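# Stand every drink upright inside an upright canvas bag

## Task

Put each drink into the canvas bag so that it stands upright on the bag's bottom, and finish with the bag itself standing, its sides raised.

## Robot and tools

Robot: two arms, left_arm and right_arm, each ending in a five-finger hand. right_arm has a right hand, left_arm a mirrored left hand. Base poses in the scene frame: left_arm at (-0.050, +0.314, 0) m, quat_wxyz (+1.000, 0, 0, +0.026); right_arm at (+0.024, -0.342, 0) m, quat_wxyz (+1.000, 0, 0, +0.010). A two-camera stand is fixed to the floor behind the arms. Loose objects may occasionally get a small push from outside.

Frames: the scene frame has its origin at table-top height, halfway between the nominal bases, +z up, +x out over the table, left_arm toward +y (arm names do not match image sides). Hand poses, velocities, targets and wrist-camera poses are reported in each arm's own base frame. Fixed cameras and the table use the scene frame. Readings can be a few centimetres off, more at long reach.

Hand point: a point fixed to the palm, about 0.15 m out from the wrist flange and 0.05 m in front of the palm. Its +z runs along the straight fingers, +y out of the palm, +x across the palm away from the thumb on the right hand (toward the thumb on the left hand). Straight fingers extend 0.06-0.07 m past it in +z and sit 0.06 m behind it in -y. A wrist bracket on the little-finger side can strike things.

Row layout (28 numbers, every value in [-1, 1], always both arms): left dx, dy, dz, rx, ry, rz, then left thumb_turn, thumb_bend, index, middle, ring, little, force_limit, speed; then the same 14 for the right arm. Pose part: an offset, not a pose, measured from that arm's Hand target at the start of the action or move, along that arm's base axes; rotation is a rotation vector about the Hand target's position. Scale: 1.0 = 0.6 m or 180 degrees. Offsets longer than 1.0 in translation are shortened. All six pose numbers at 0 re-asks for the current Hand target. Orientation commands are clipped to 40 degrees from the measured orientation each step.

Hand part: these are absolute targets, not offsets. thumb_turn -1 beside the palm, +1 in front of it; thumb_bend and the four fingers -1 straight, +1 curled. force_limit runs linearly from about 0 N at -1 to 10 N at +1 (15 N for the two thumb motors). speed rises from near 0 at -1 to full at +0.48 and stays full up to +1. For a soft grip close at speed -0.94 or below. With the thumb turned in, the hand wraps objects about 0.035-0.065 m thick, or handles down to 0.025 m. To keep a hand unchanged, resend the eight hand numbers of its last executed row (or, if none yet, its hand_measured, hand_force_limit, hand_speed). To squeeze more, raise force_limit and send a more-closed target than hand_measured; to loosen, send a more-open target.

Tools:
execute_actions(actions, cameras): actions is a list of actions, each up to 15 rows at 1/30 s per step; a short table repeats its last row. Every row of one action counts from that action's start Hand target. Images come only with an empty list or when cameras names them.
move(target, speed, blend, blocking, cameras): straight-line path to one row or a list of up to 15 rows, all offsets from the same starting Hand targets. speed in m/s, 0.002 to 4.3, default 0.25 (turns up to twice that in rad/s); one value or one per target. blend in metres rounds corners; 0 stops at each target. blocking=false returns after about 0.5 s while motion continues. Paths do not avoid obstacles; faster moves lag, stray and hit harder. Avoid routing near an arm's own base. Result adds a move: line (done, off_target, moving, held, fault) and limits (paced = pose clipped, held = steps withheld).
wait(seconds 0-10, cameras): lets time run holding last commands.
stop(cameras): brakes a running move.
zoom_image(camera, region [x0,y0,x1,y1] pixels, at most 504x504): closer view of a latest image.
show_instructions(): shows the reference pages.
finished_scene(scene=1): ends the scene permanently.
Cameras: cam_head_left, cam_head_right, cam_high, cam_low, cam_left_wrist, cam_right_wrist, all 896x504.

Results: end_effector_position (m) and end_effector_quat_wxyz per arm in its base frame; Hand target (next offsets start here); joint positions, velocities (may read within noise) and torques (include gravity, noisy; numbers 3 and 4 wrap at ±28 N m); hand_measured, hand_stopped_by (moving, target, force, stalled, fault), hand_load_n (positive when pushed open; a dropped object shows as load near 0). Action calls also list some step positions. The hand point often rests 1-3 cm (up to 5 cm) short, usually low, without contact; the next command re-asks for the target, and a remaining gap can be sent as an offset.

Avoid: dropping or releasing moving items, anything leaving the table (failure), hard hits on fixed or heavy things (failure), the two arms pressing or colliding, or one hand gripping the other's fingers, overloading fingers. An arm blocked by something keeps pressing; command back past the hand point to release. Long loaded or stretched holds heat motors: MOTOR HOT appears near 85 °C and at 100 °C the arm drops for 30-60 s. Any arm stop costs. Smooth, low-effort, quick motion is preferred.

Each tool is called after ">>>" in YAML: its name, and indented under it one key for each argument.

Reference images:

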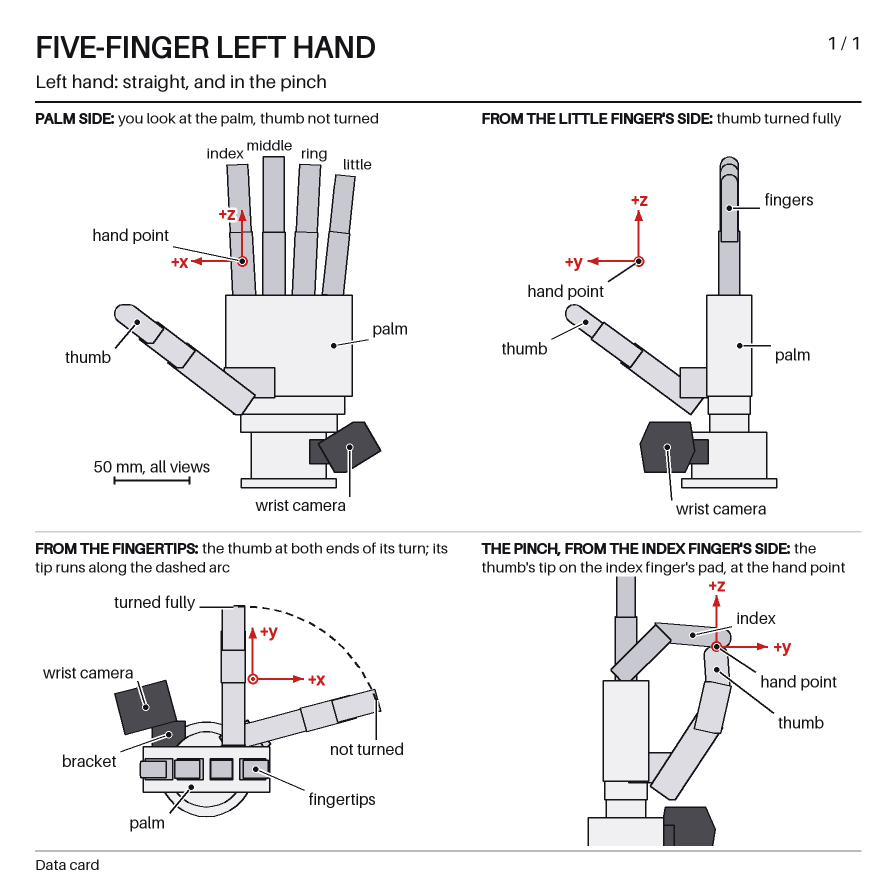

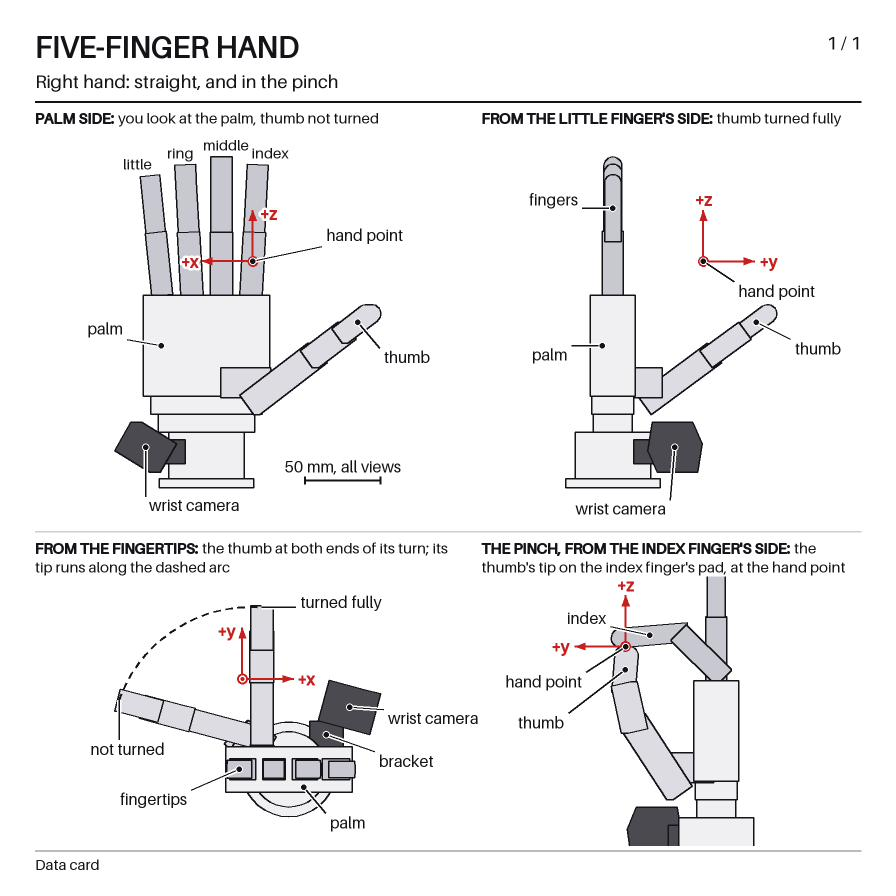

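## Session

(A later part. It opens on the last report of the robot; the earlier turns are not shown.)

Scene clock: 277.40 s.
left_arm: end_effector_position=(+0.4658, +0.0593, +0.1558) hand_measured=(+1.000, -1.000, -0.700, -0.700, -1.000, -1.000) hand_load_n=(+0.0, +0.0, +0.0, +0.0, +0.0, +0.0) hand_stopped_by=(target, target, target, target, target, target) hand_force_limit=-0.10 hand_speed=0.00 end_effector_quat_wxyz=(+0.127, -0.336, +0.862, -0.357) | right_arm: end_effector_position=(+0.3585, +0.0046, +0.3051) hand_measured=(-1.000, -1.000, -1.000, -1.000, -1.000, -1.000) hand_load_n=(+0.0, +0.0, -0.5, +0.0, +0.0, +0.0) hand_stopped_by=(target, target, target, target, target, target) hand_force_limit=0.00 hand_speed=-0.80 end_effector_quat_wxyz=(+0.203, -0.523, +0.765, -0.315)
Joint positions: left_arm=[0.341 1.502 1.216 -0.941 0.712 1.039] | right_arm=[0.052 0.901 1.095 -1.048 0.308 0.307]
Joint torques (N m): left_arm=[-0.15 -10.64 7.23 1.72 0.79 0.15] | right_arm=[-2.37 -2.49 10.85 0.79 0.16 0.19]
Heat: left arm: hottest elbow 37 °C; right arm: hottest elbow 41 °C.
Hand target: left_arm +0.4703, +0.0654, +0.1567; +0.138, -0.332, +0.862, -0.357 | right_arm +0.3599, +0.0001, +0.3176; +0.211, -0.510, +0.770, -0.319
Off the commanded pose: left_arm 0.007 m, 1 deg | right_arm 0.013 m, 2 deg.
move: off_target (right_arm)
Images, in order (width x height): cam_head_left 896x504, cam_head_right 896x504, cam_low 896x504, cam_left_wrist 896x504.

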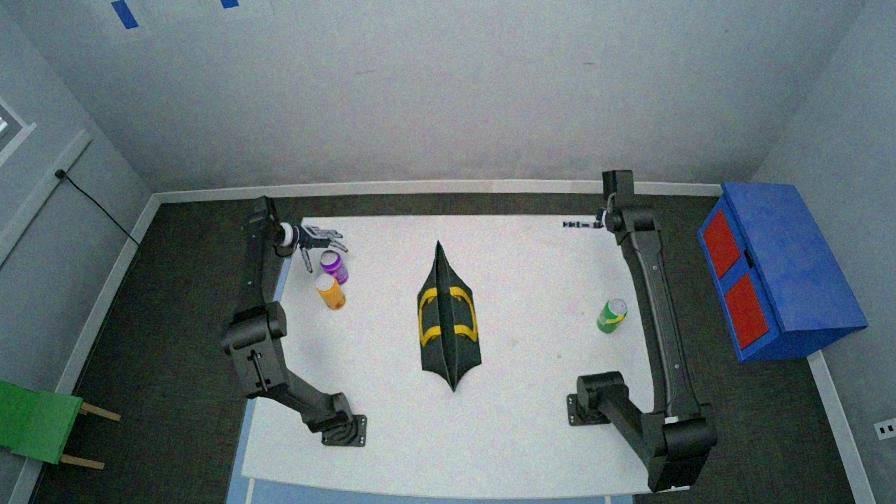

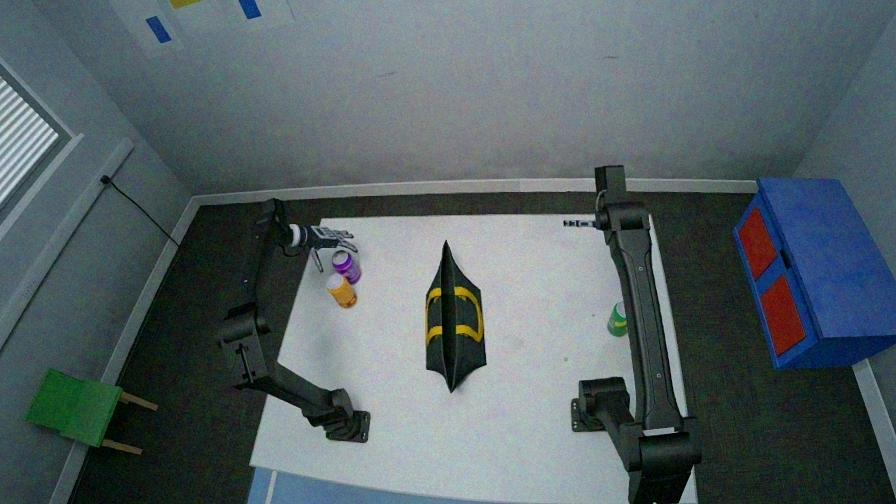

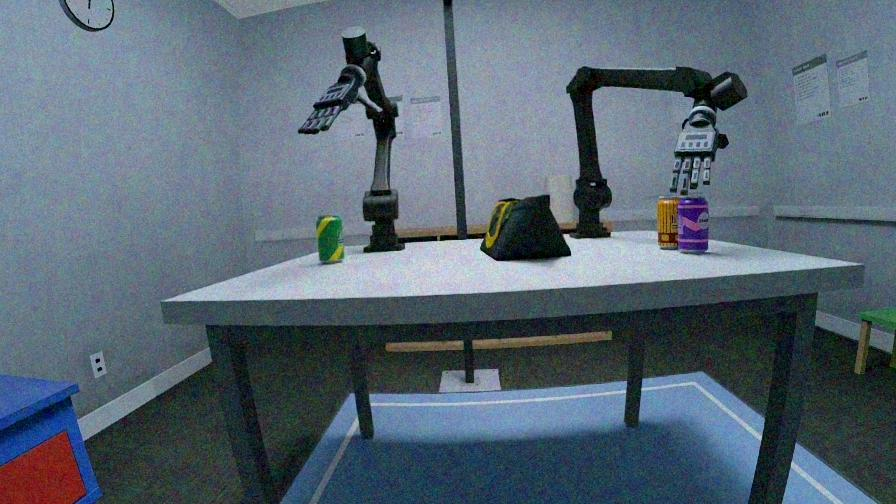

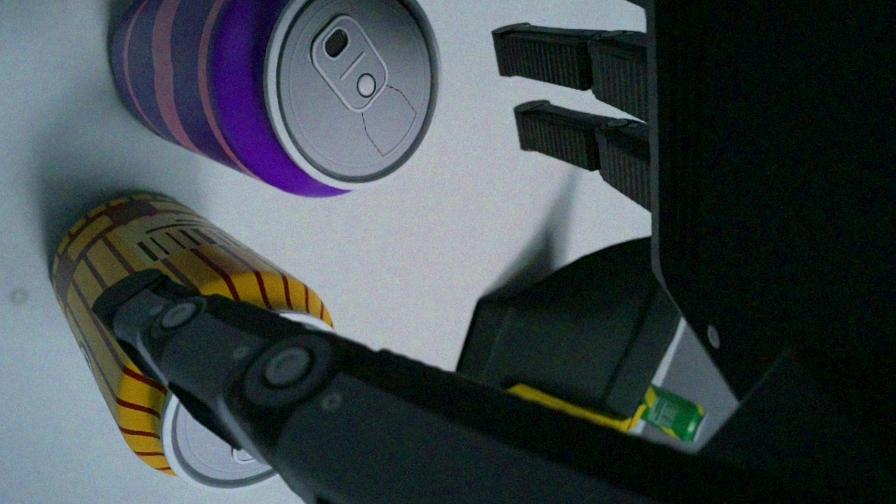

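>>> move:
  target:
    - [-0.01,0,-0.116,0,0,0,1,-1,-0.7,-0.7,-1,-1,-0.1,0.0,0,0,0,0,0,0,-1,-1,-1,-1,-1,-1,0,-0.8]
    - [-0.01,0,-0.116,0,0,0,1,-0.65,-0.5,-0.5,-1,-1,-0.2,-0.5,0,0,0,0,0,0,-1,-1,-1,-1,-1,-1,0,-0.8]
  speed: 0.1
  cameras: ["cam_head_left","cam_head_right","cam_low","cam_left_wrist"]

>>> zoom_image:
  camera: "cam_head_left"
  region: [260, 200, 370, 320]

>>> zoom_image:
  camera: "cam_low"
  region: [600, 100, 760, 280]

Scene clock: 294.93 s.
left_arm: end_effector_position=(+0.4641, +0.0590, +0.0950) hand_measured=(+1.000, -0.650, -0.500, -0.500, -1.000, -1.000) hand_load_n=(+0.0, +0.0, +0.0, +0.0, +0.0, +0.0) hand_stopped_by=(target, target, target, target, target, target) hand_force_limit=-0.20 hand_speed=-0.50 end_effector_quat_wxyz=(+0.137, -0.331, +0.861, -0.361) | right_arm: end_effector_position=(+0.3585, +0.0046, +0.3051) hand_measured=(-1.000, -1.000, -1.000, -1.000, -1.000, -1.000) hand_load_n=(+0.0, +0.0, +0.0, +0.0, +0.0, +0.0) hand_stopped_by=(target, target, target, target, target, target) hand_force_limit=0.00 hand_speed=-0.80 end_effector_quat_wxyz=(+0.203, -0.523, +0.765, -0.315)
Joint positions: left_arm=[0.344 1.545 1.091 -0.753 0.72 1.044] | right_arm=[0.052 0.901 1.095 -1.048 0.308 0.307]
Joint torques (N m): left_arm=[0.85 -9.7 6.12 1.61 0.59 0.16] | right_arm=[-2.73 -2.2 10.73 0.69 0.16 0.25]
Heat: left arm: hottest elbow 35 °C; right arm: hottest elbow 41 °C.
Hand target: left_arm +0.4643, +0.0653, +0.0871; +0.138, -0.332, +0.862, -0.357 | right_arm +0.3599, +0.0001, +0.3176; +0.211, -0.510, +0.770, -0.319
Off the commanded pose: left_arm 0.010 m, 0 deg | right_arm 0.013 m, 2 deg.
move: off_target (right_arm)
Images, in order (width x height): cam_head_left 896x504, cam_head_right 896x504, cam_low 896x504, cam_left_wrist 896x504.

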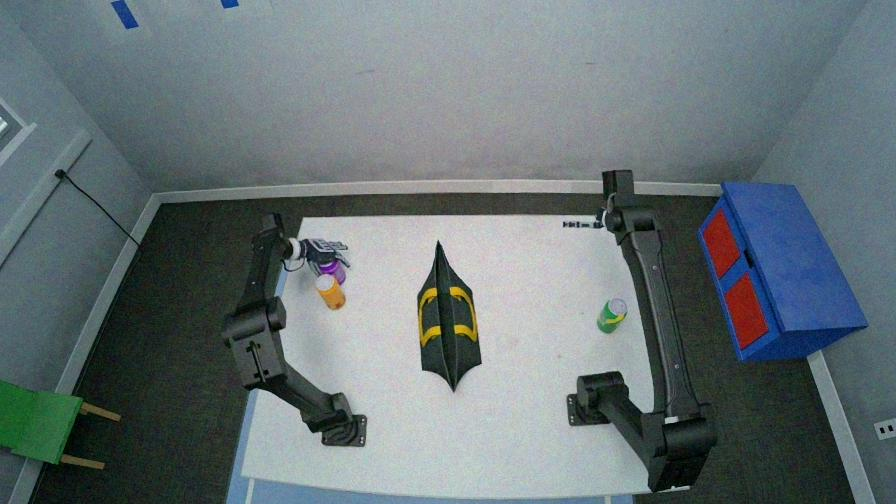

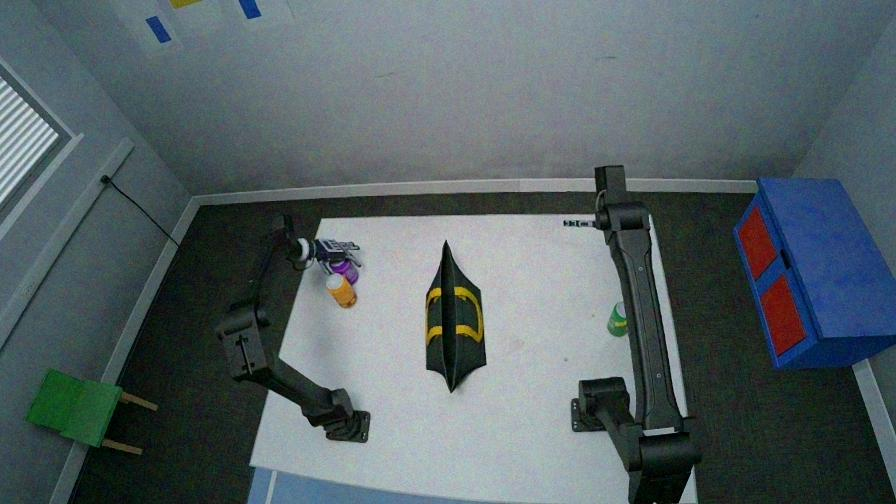

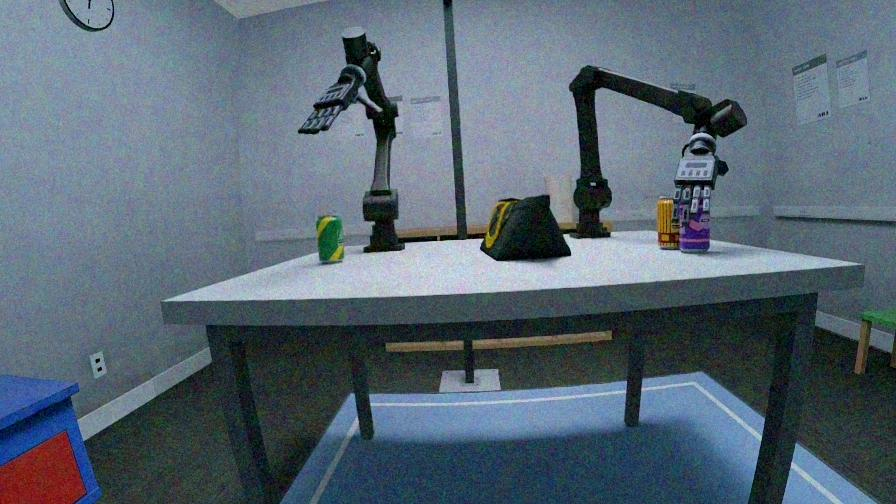

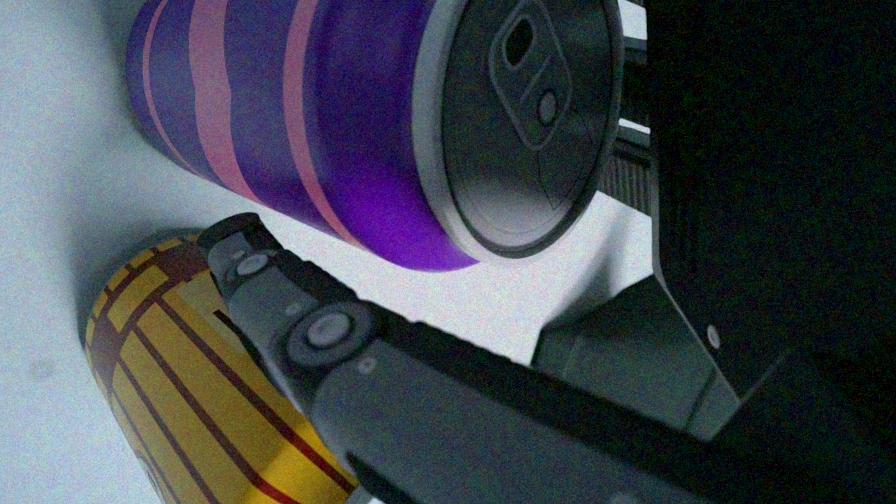

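Scaled by 4.200 from the camera's 896x504 image, which has a finer 1280x720 frame.

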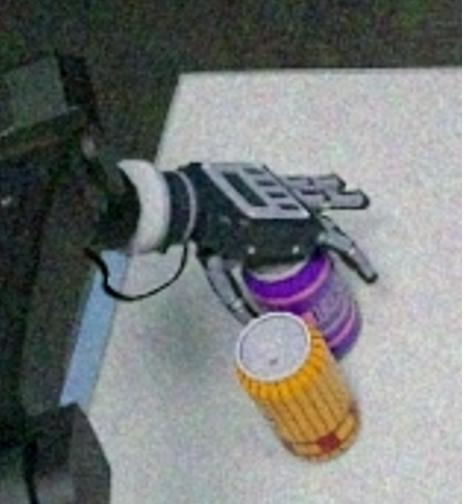

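Scaled by 2.800 from the camera's 896x504 image, which has a finer 1280x720 frame.

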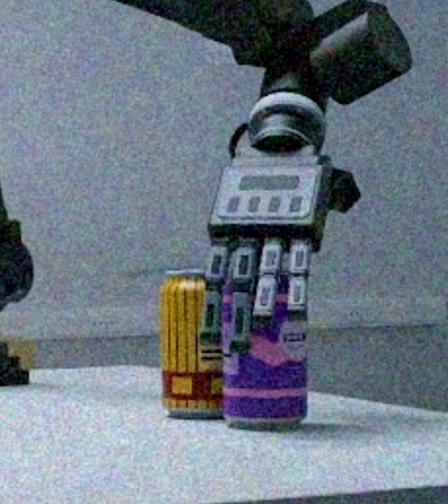

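>>> move:
  target:
    - [0.009,-0.010,-0.01,0,0,0,1,-0.65,-0.5,-0.5,-1,-1,-0.2,-0.5,0,0,0,0,0,0,-1,-1,-1,-1,-1,-1,0,-0.8]
    - [0.009,-0.010,-0.01,0,0,0,1,0.2,0.2,0.2,-1,-1,0.0,-0.7,0,0,0,0,0,0,-1,-1,-1,-1,-1,-1,0,-0.8]
  speed: 0.05
  cameras: ["cam_head_left","cam_low","cam_left_wrist"]

>>> zoom_image:
  camera: "cam_head_left"
  region: [260, 200, 370, 320]

>>> zoom_image:
  camera: "cam_low"
  region: [600, 100, 760, 280]

Scene clock: 306.53 s.
left_arm: end_effector_position=(+0.4690, +0.0616, +0.0888) hand_measured=(+1.000, -0.602, -0.256, -0.368, -1.000, -1.000) hand_load_n=(+1.5, +15.5, +5.5, +11.5, +0.0, +0.0) hand_stopped_by=(target, force, force, force, target, target) hand_force_limit=0.00 hand_speed=-0.70 end_effector_quat_wxyz=(+0.143, -0.329, +0.862, -0.358) | right_arm: end_effector_position=(+0.3585, +0.0046, +0.3051) hand_measured=(-1.000, -1.000, -1.000, -1.000, -1.000, -1.000) hand_load_n=(+0.0, +0.0, +0.0, +0.0, +0.0, +0.0) hand_stopped_by=(target, target, target, target, target, target) hand_force_limit=0.00 hand_speed=-0.80 end_effector_quat_wxyz=(+0.203, -0.523, +0.765, -0.315)
Joint positions: left_arm=[0.344 1.557 1.088 -0.725 0.714 1.044] | right_arm=[0.052 0.901 1.095 -1.048 0.308 0.307]
Joint torques (N m): left_arm=[-0.85 -9.82 6.28 1.59 0.5 -0.1] | right_arm=[-2.55 -2.14 10.65 0.8 0.14 0.23]
Heat: left arm: hottest elbow 34 °C; right arm: hottest elbow 42 °C.
Hand target: left_arm +0.4695, +0.0593, +0.0810; +0.137, -0.332, +0.862, -0.357 | right_arm +0.3599, +0.0001, +0.3176; +0.211, -0.510, +0.770, -0.319
Off the commanded pose: left_arm 0.008 m, 1 deg | right_arm 0.013 m, 2 deg.
move: off_target (right_arm)
Images, in order (width x height): cam_head_left 896x504, cam_low 896x504, cam_left_wrist 896x504.

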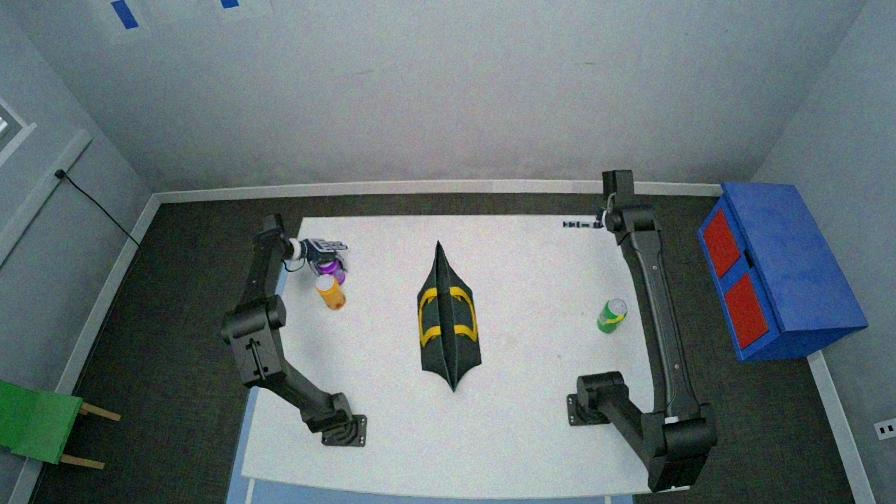

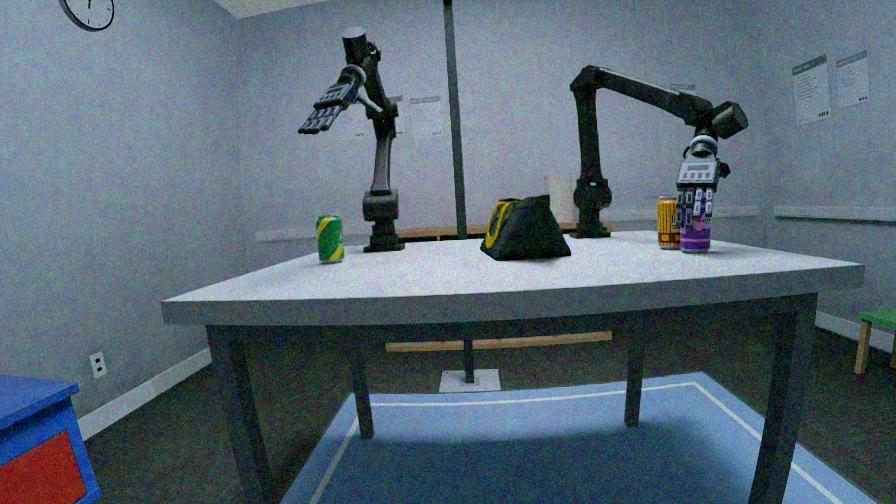

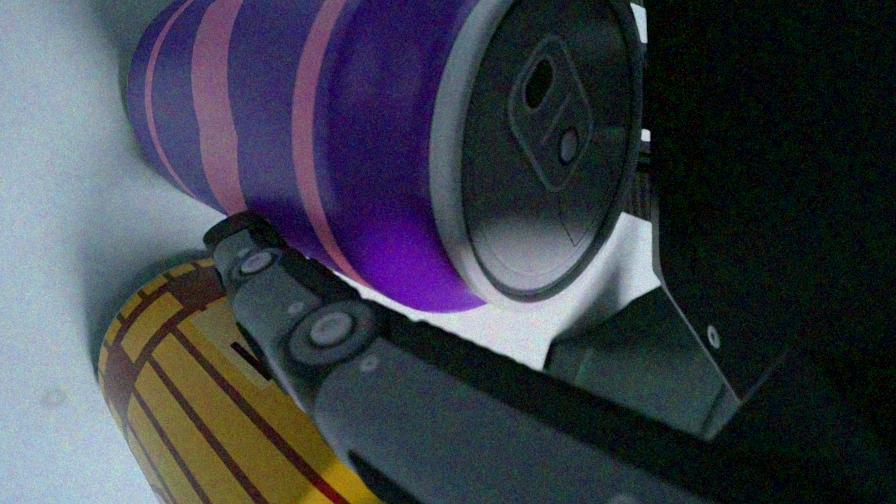

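Scaled by 4.200 from the camera's 896x504 image, which has a finer 1280x720 frame.

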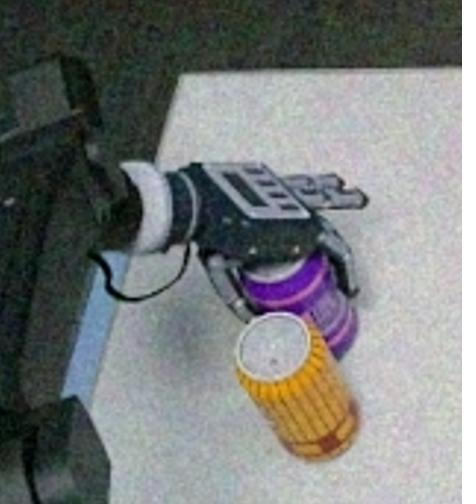

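Scaled by 2.800 from the camera's 896x504 image, which has a finer 1280x720 frame.

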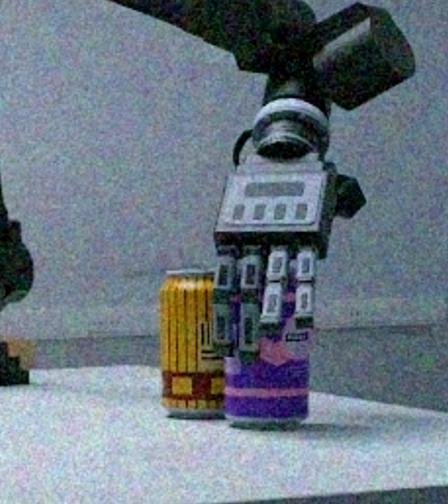

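>>> move:
  target: [0,0,0.28,0,0,0,1,0.2,0.2,0.2,-1,-1,0.0,-0.7,0,0,0,0,0,0,-1,-1,-1,-1,-1,-1,0,-0.8]
  speed: 0.12
  cameras: ["cam_head_left","cam_low","cam_left_wrist"]

>>> zoom_image:
  camera: "cam_low"
  region: [600, 60, 760, 240]

Scene clock: 312.33 s.
left_arm: end_effector_position=(+0.4517, +0.0573, +0.2089) hand_measured=(+1.000, -0.602, -0.256, -0.368, -1.000, -1.000) hand_load_n=(+2.0, +14.5, +3.0, +11.5, +0.0, +0.0) hand_stopped_by=(target, force, force, force, target, target) hand_force_limit=0.00 hand_speed=-0.70 end_effector_quat_wxyz=(+0.099, -0.349, +0.863, -0.352) | right_arm: end_effector_position=(+0.3585, +0.0046, +0.3051) hand_measured=(-1.000, -1.000, -1.000, -1.000, -1.000, -1.000) hand_load_n=(+0.0, +0.0, +0.0, -0.5, +0.0, +0.0) hand_stopped_by=(target, target, target, target, target, target) hand_force_limit=0.00 hand_speed=-0.80 end_effector_quat_wxyz=(+0.203, -0.523, +0.765, -0.315)
Joint positions: left_arm=[0.344 1.476 1.336 -1.153 0.704 1.044] | right_arm=[0.052 0.901 1.095 -1.048 0.308 0.307]
Joint torques (N m): left_arm=[-0.38 -12.22 11.89 0.58 0.96 -0.05] | right_arm=[-2.73 -2.55 10.67 0.85 0.13 0.23]
Heat: left arm: hottest elbow 34 °C; right arm: hottest elbow 42 °C.
Hand target: left_arm +0.4695, +0.0594, +0.2489; +0.137, -0.332, +0.862, -0.357 | right_arm +0.3599, +0.0001, +0.3176; +0.211, -0.510, +0.770, -0.319
Off the commanded pose: left_arm 0.044 m, 5 deg | right_arm 0.013 m, 2 deg.
move: off_target (left_arm, right_arm)
Images, in order (width x height): cam_head_left 896x504, cam_low 896x504, cam_left_wrist 896x504.

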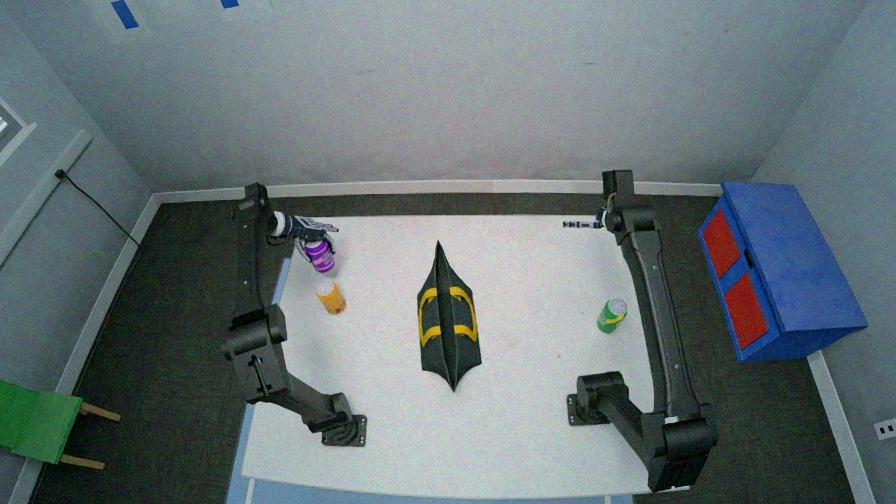

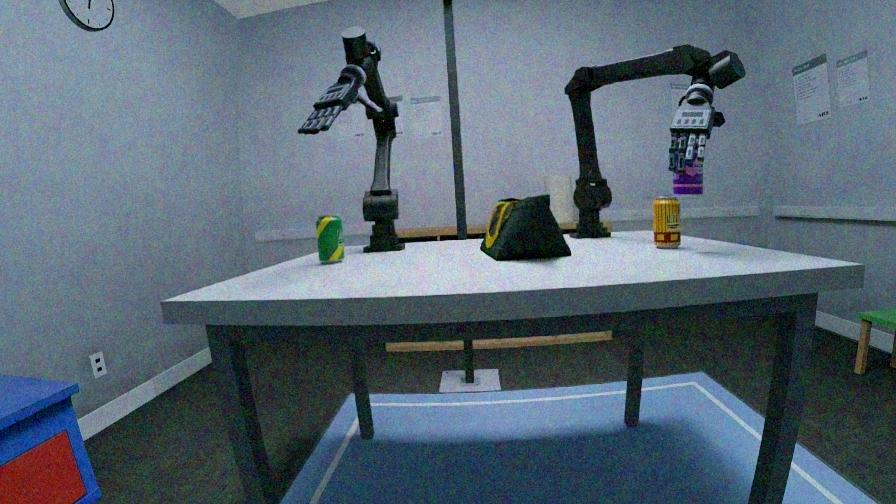

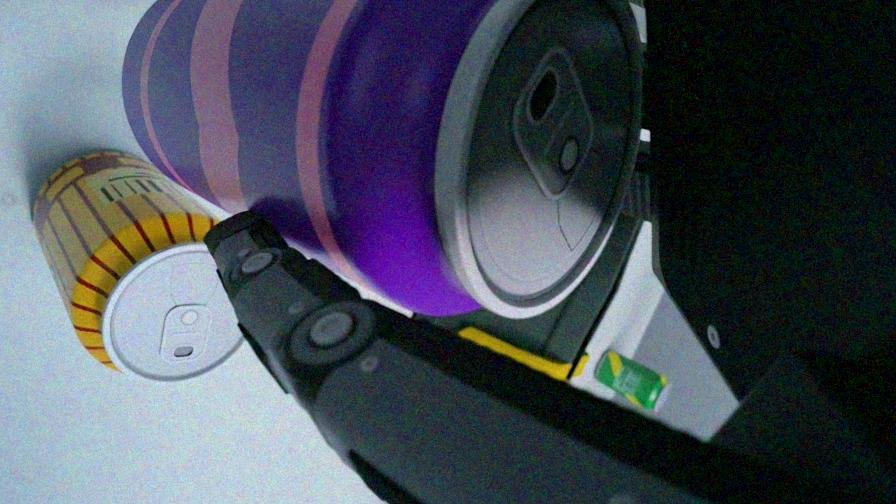

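Scaled by 2.800 from the camera's 896x504 image, which has a finer 1280x720 frame.

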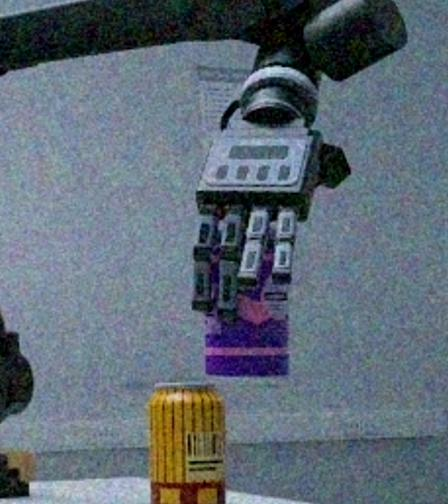

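>>> move:
  target: [0,0,0,0,0,0,1,0.2,0.2,0.2,-1,-1,0.0,-0.7,-0.269,0.5285,-0.08,-0.173,0.241,0.612,-1,-1,-1,-1,-1,-1,0,-0.8]
  speed: 0.3
  cameras: ["all"]

>>> zoom_image:
  camera: "cam_head_left"
  region: [380, 200, 520, 400]

Scene clock: 338.47 s.
left_arm: end_effector_position=(+0.4517, +0.0573, +0.2089) hand_measured=(+1.000, -0.602, -0.256, -0.368, -1.000, -1.000) hand_load_n=(+2.5, +15.0, +3.0, +11.0, -0.5, +0.0) hand_stopped_by=(target, force, force, force, target, target) hand_force_limit=0.00 hand_speed=-0.70 end_effector_quat_wxyz=(+0.099, -0.349, +0.863, -0.352) | right_arm: end_effector_position=(+0.1955, +0.3047, +0.2544) hand_measured=(-1.000, -1.000, -1.000, -1.000, -1.000, -1.000) hand_load_n=(+0.0, +0.0, +0.0, +0.0, +0.0, +0.0) hand_stopped_by=(target, target, target, target, target, target) hand_force_limit=0.00 hand_speed=-0.80 end_effector_quat_wxyz=(+0.017, +1.000, +0.025, -0.008)
Joint positions: left_arm=[0.344 1.476 1.336 -1.153 0.704 1.044] | right_arm=[1.027 1.485 1.501 -1.624 0.005 -0.594]
Joint torques (N m): left_arm=[-0.09 -12.34 11.88 0.66 0.95 -0.05] | right_arm=[-0.26 -7.41 12.11 -0.24 -0.03 -0.05]
Heat: left arm: hottest elbow 39 °C; right arm: hottest elbow 42 °C.
Hand target: left_arm +0.4695, +0.0594, +0.2489; +0.137, -0.332, +0.862, -0.357 | right_arm +0.1986, +0.3173, +0.2697; +0.000, +0.999, +0.037, +0.001
Off the commanded pose: left_arm 0.044 m, 5 deg | right_arm 0.020 m, 3 deg.
move: off_target (left_arm, right_arm)

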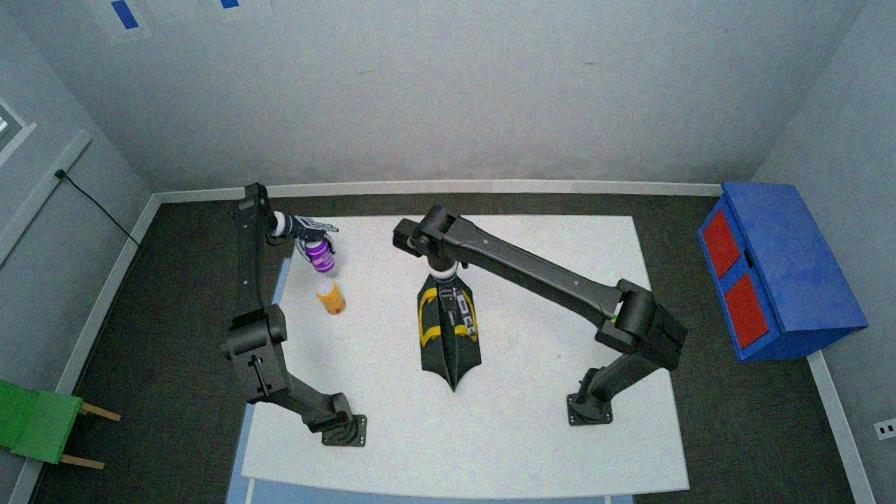

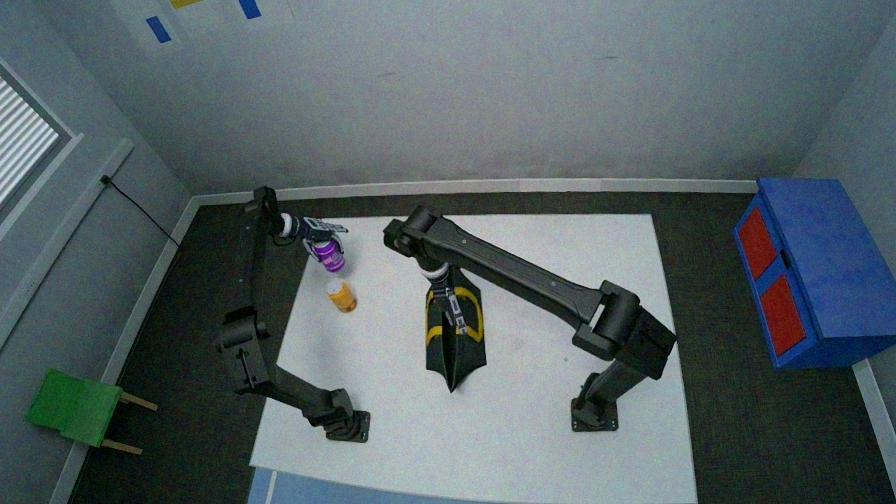

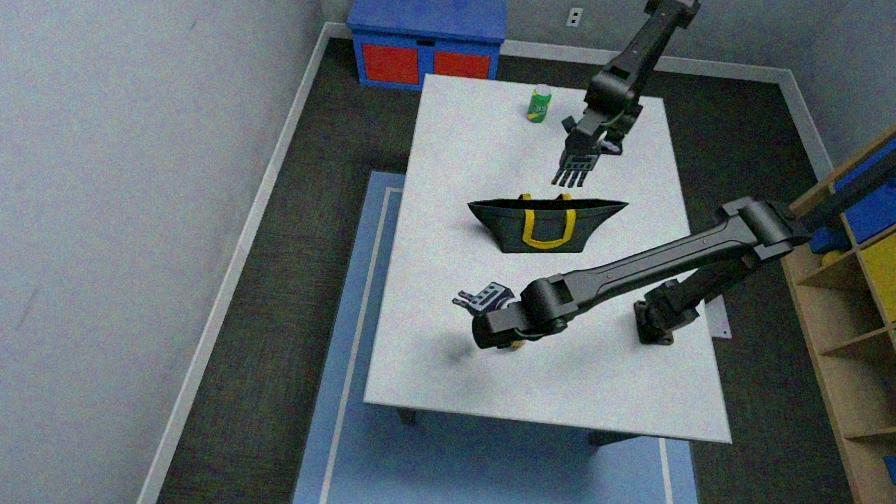

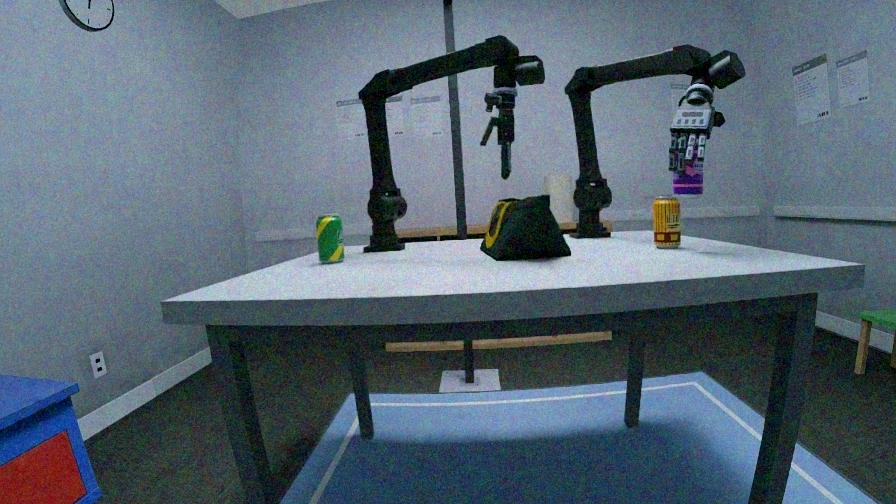

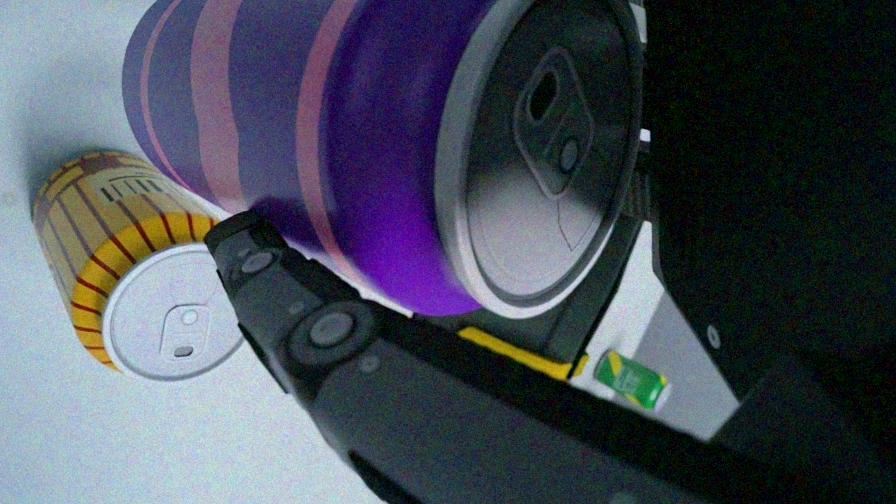

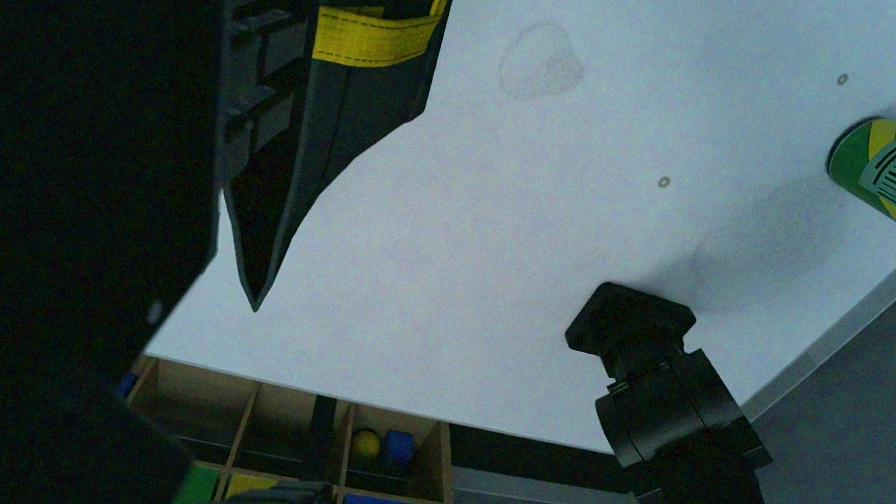

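Scaled by 2.520 from the camera's 896x504 image, which has a finer 1280x720 frame.

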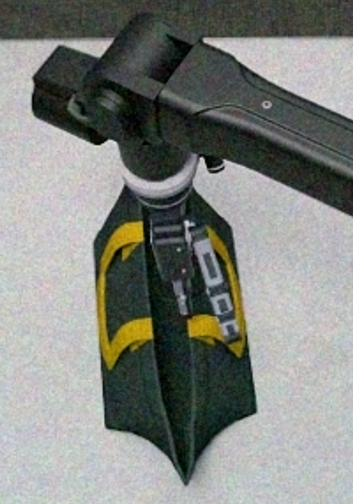

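>>> move:
  target: [0,0,0,0,0,0,1,0.2,0.2,0.2,-1,-1,0.0,-0.7,0.0,0.018,-0.07,0,0,0,-1,-1,-1,-1,-1,-1,0,-0.8]
  speed: 0.1
  cameras: ["cam_head_left","cam_head_right","cam_low","cam_right_wrist"]

>>> zoom_image:
  camera: "cam_head_left"
  region: [400, 240, 500, 400]

>>> zoom_image:
  camera: "cam_head_right"
  region: [400, 240, 500, 400]

>>> zoom_image:
  camera: "cam_low"
  region: [440, 80, 600, 280]

Scene clock: 346.30 s.
left_arm: end_effector_position=(+0.4517, +0.0573, +0.2089) hand_measured=(+1.000, -0.602, -0.256, -0.368, -1.000, -1.000) hand_load_n=(+2.5, +14.5, +3.0, +11.0, +0.0, +0.0) hand_stopped_by=(target, force, force, force, target, target) hand_force_limit=0.00 hand_speed=-0.70 end_effector_quat_wxyz=(+0.099, -0.349, +0.863, -0.352) | right_arm: end_effector_position=(+0.2018, +0.3206, +0.2277) hand_measured=(-1.000, -1.000, -1.000, -1.000, -1.000, -1.000) hand_load_n=(+0.0, +0.0, +0.0, +0.0, +0.0, +0.0) hand_stopped_by=(target, target, target, target, target, target) hand_force_limit=0.00 hand_speed=-0.80 end_effector_quat_wxyz=(+0.006, +1.000, +0.029, -0.001)
Joint positions: left_arm=[0.344 1.476 1.336 -1.153 0.704 1.044] | right_arm=[1.034 1.512 1.466 -1.537 0.004 -0.594]
Joint torques (N m): left_arm=[-0.56 -13.1 11.99 0.88 1.01 -0.07] | right_arm=[-0.15 -8.35 8.38 0.35 -0.05 0.09]
Heat: left arm: hottest elbow 40 °C; right arm: hottest elbow 42 °C.
Hand target: left_arm +0.4695, +0.0594, +0.2489; +0.137, -0.332, +0.862, -0.357 | right_arm +0.1985, +0.3280, +0.2277; +0.000, +0.999, +0.037, +0.001
Off the commanded pose: left_arm 0.044 m, 5 deg | right_arm 0.008 m, 1 deg.
move: off_target (left_arm)
Images, in order (width x height): cam_head_left 896x504, cam_head_right 896x504, cam_low 896x504, cam_right_wrist 896x504.

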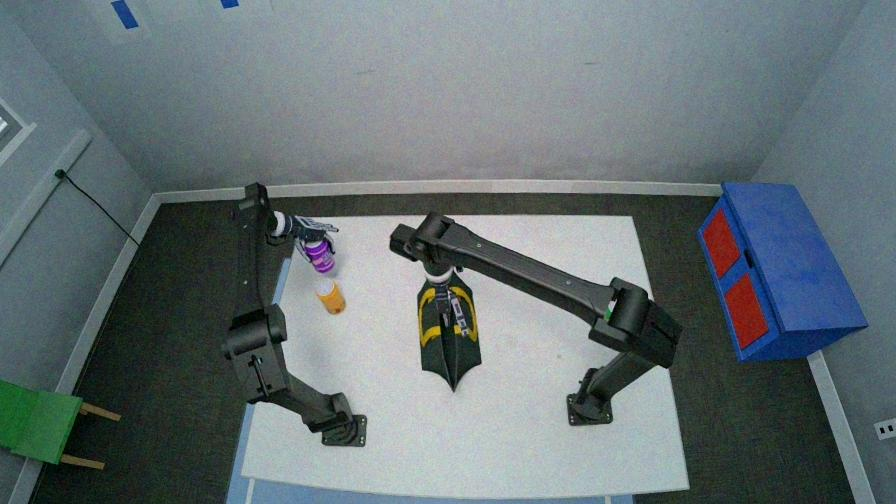

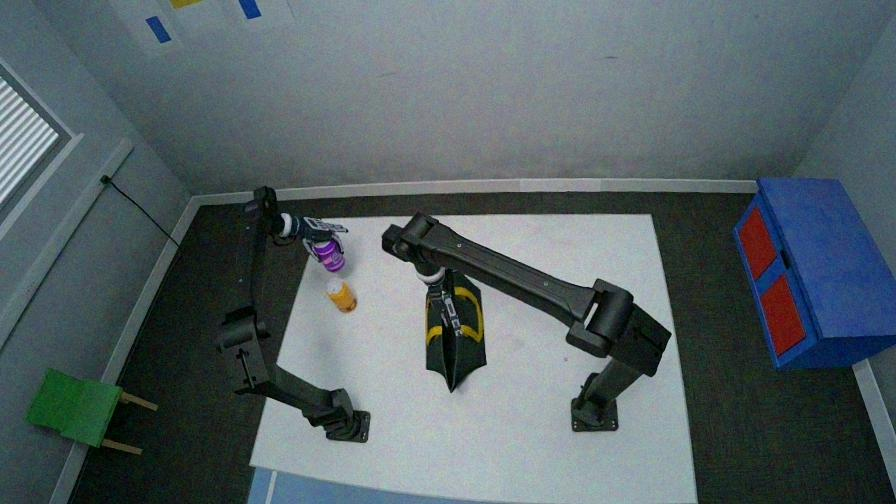

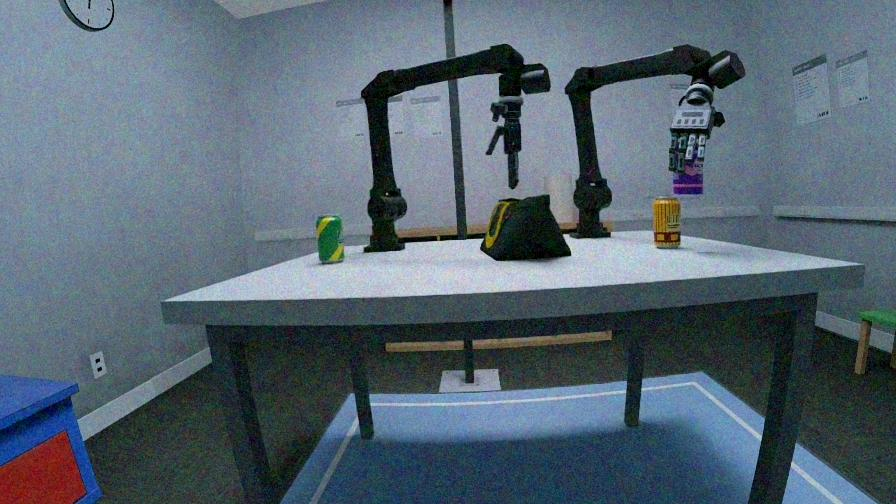

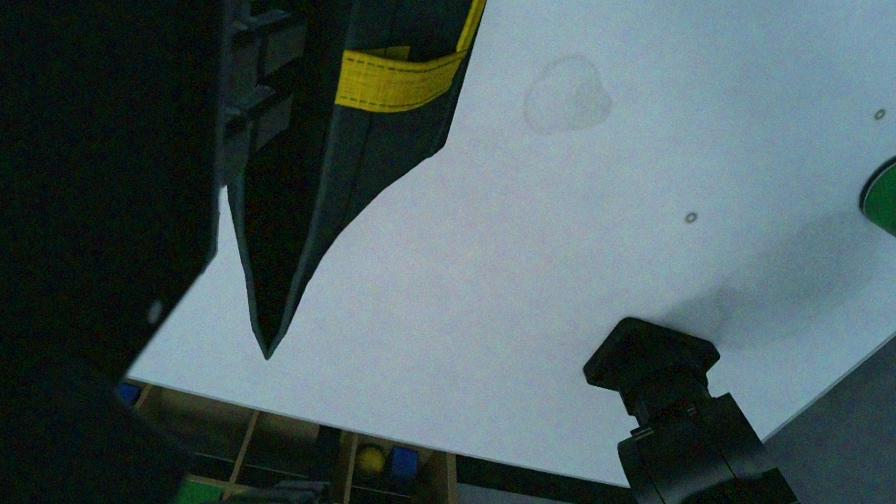

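Scaled by 3.150 from the camera's 896x504 image, which has a finer 1280x720 frame.

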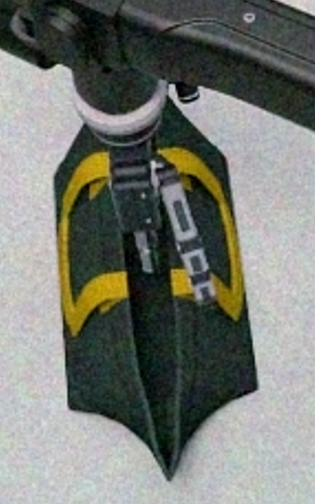

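Scaled by 3.150 from the camera's 896x504 image, which has a finer 1280x720 frame.

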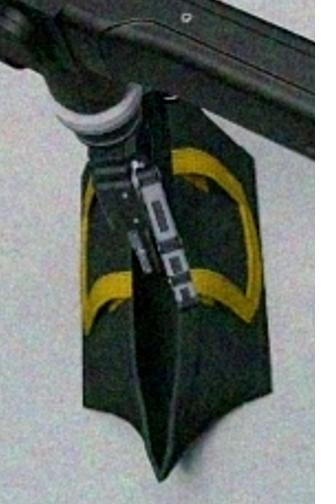

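Scaled by 2.520 from the camera's 896x504 image, which has a finer 1280x720 frame.

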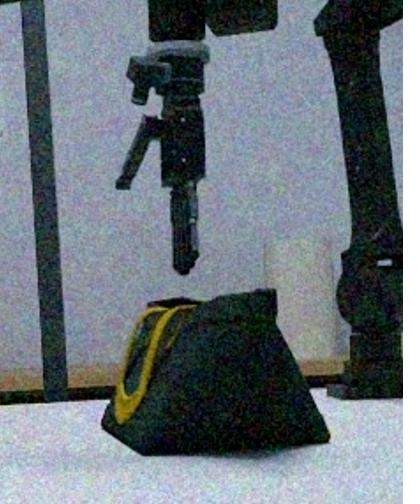

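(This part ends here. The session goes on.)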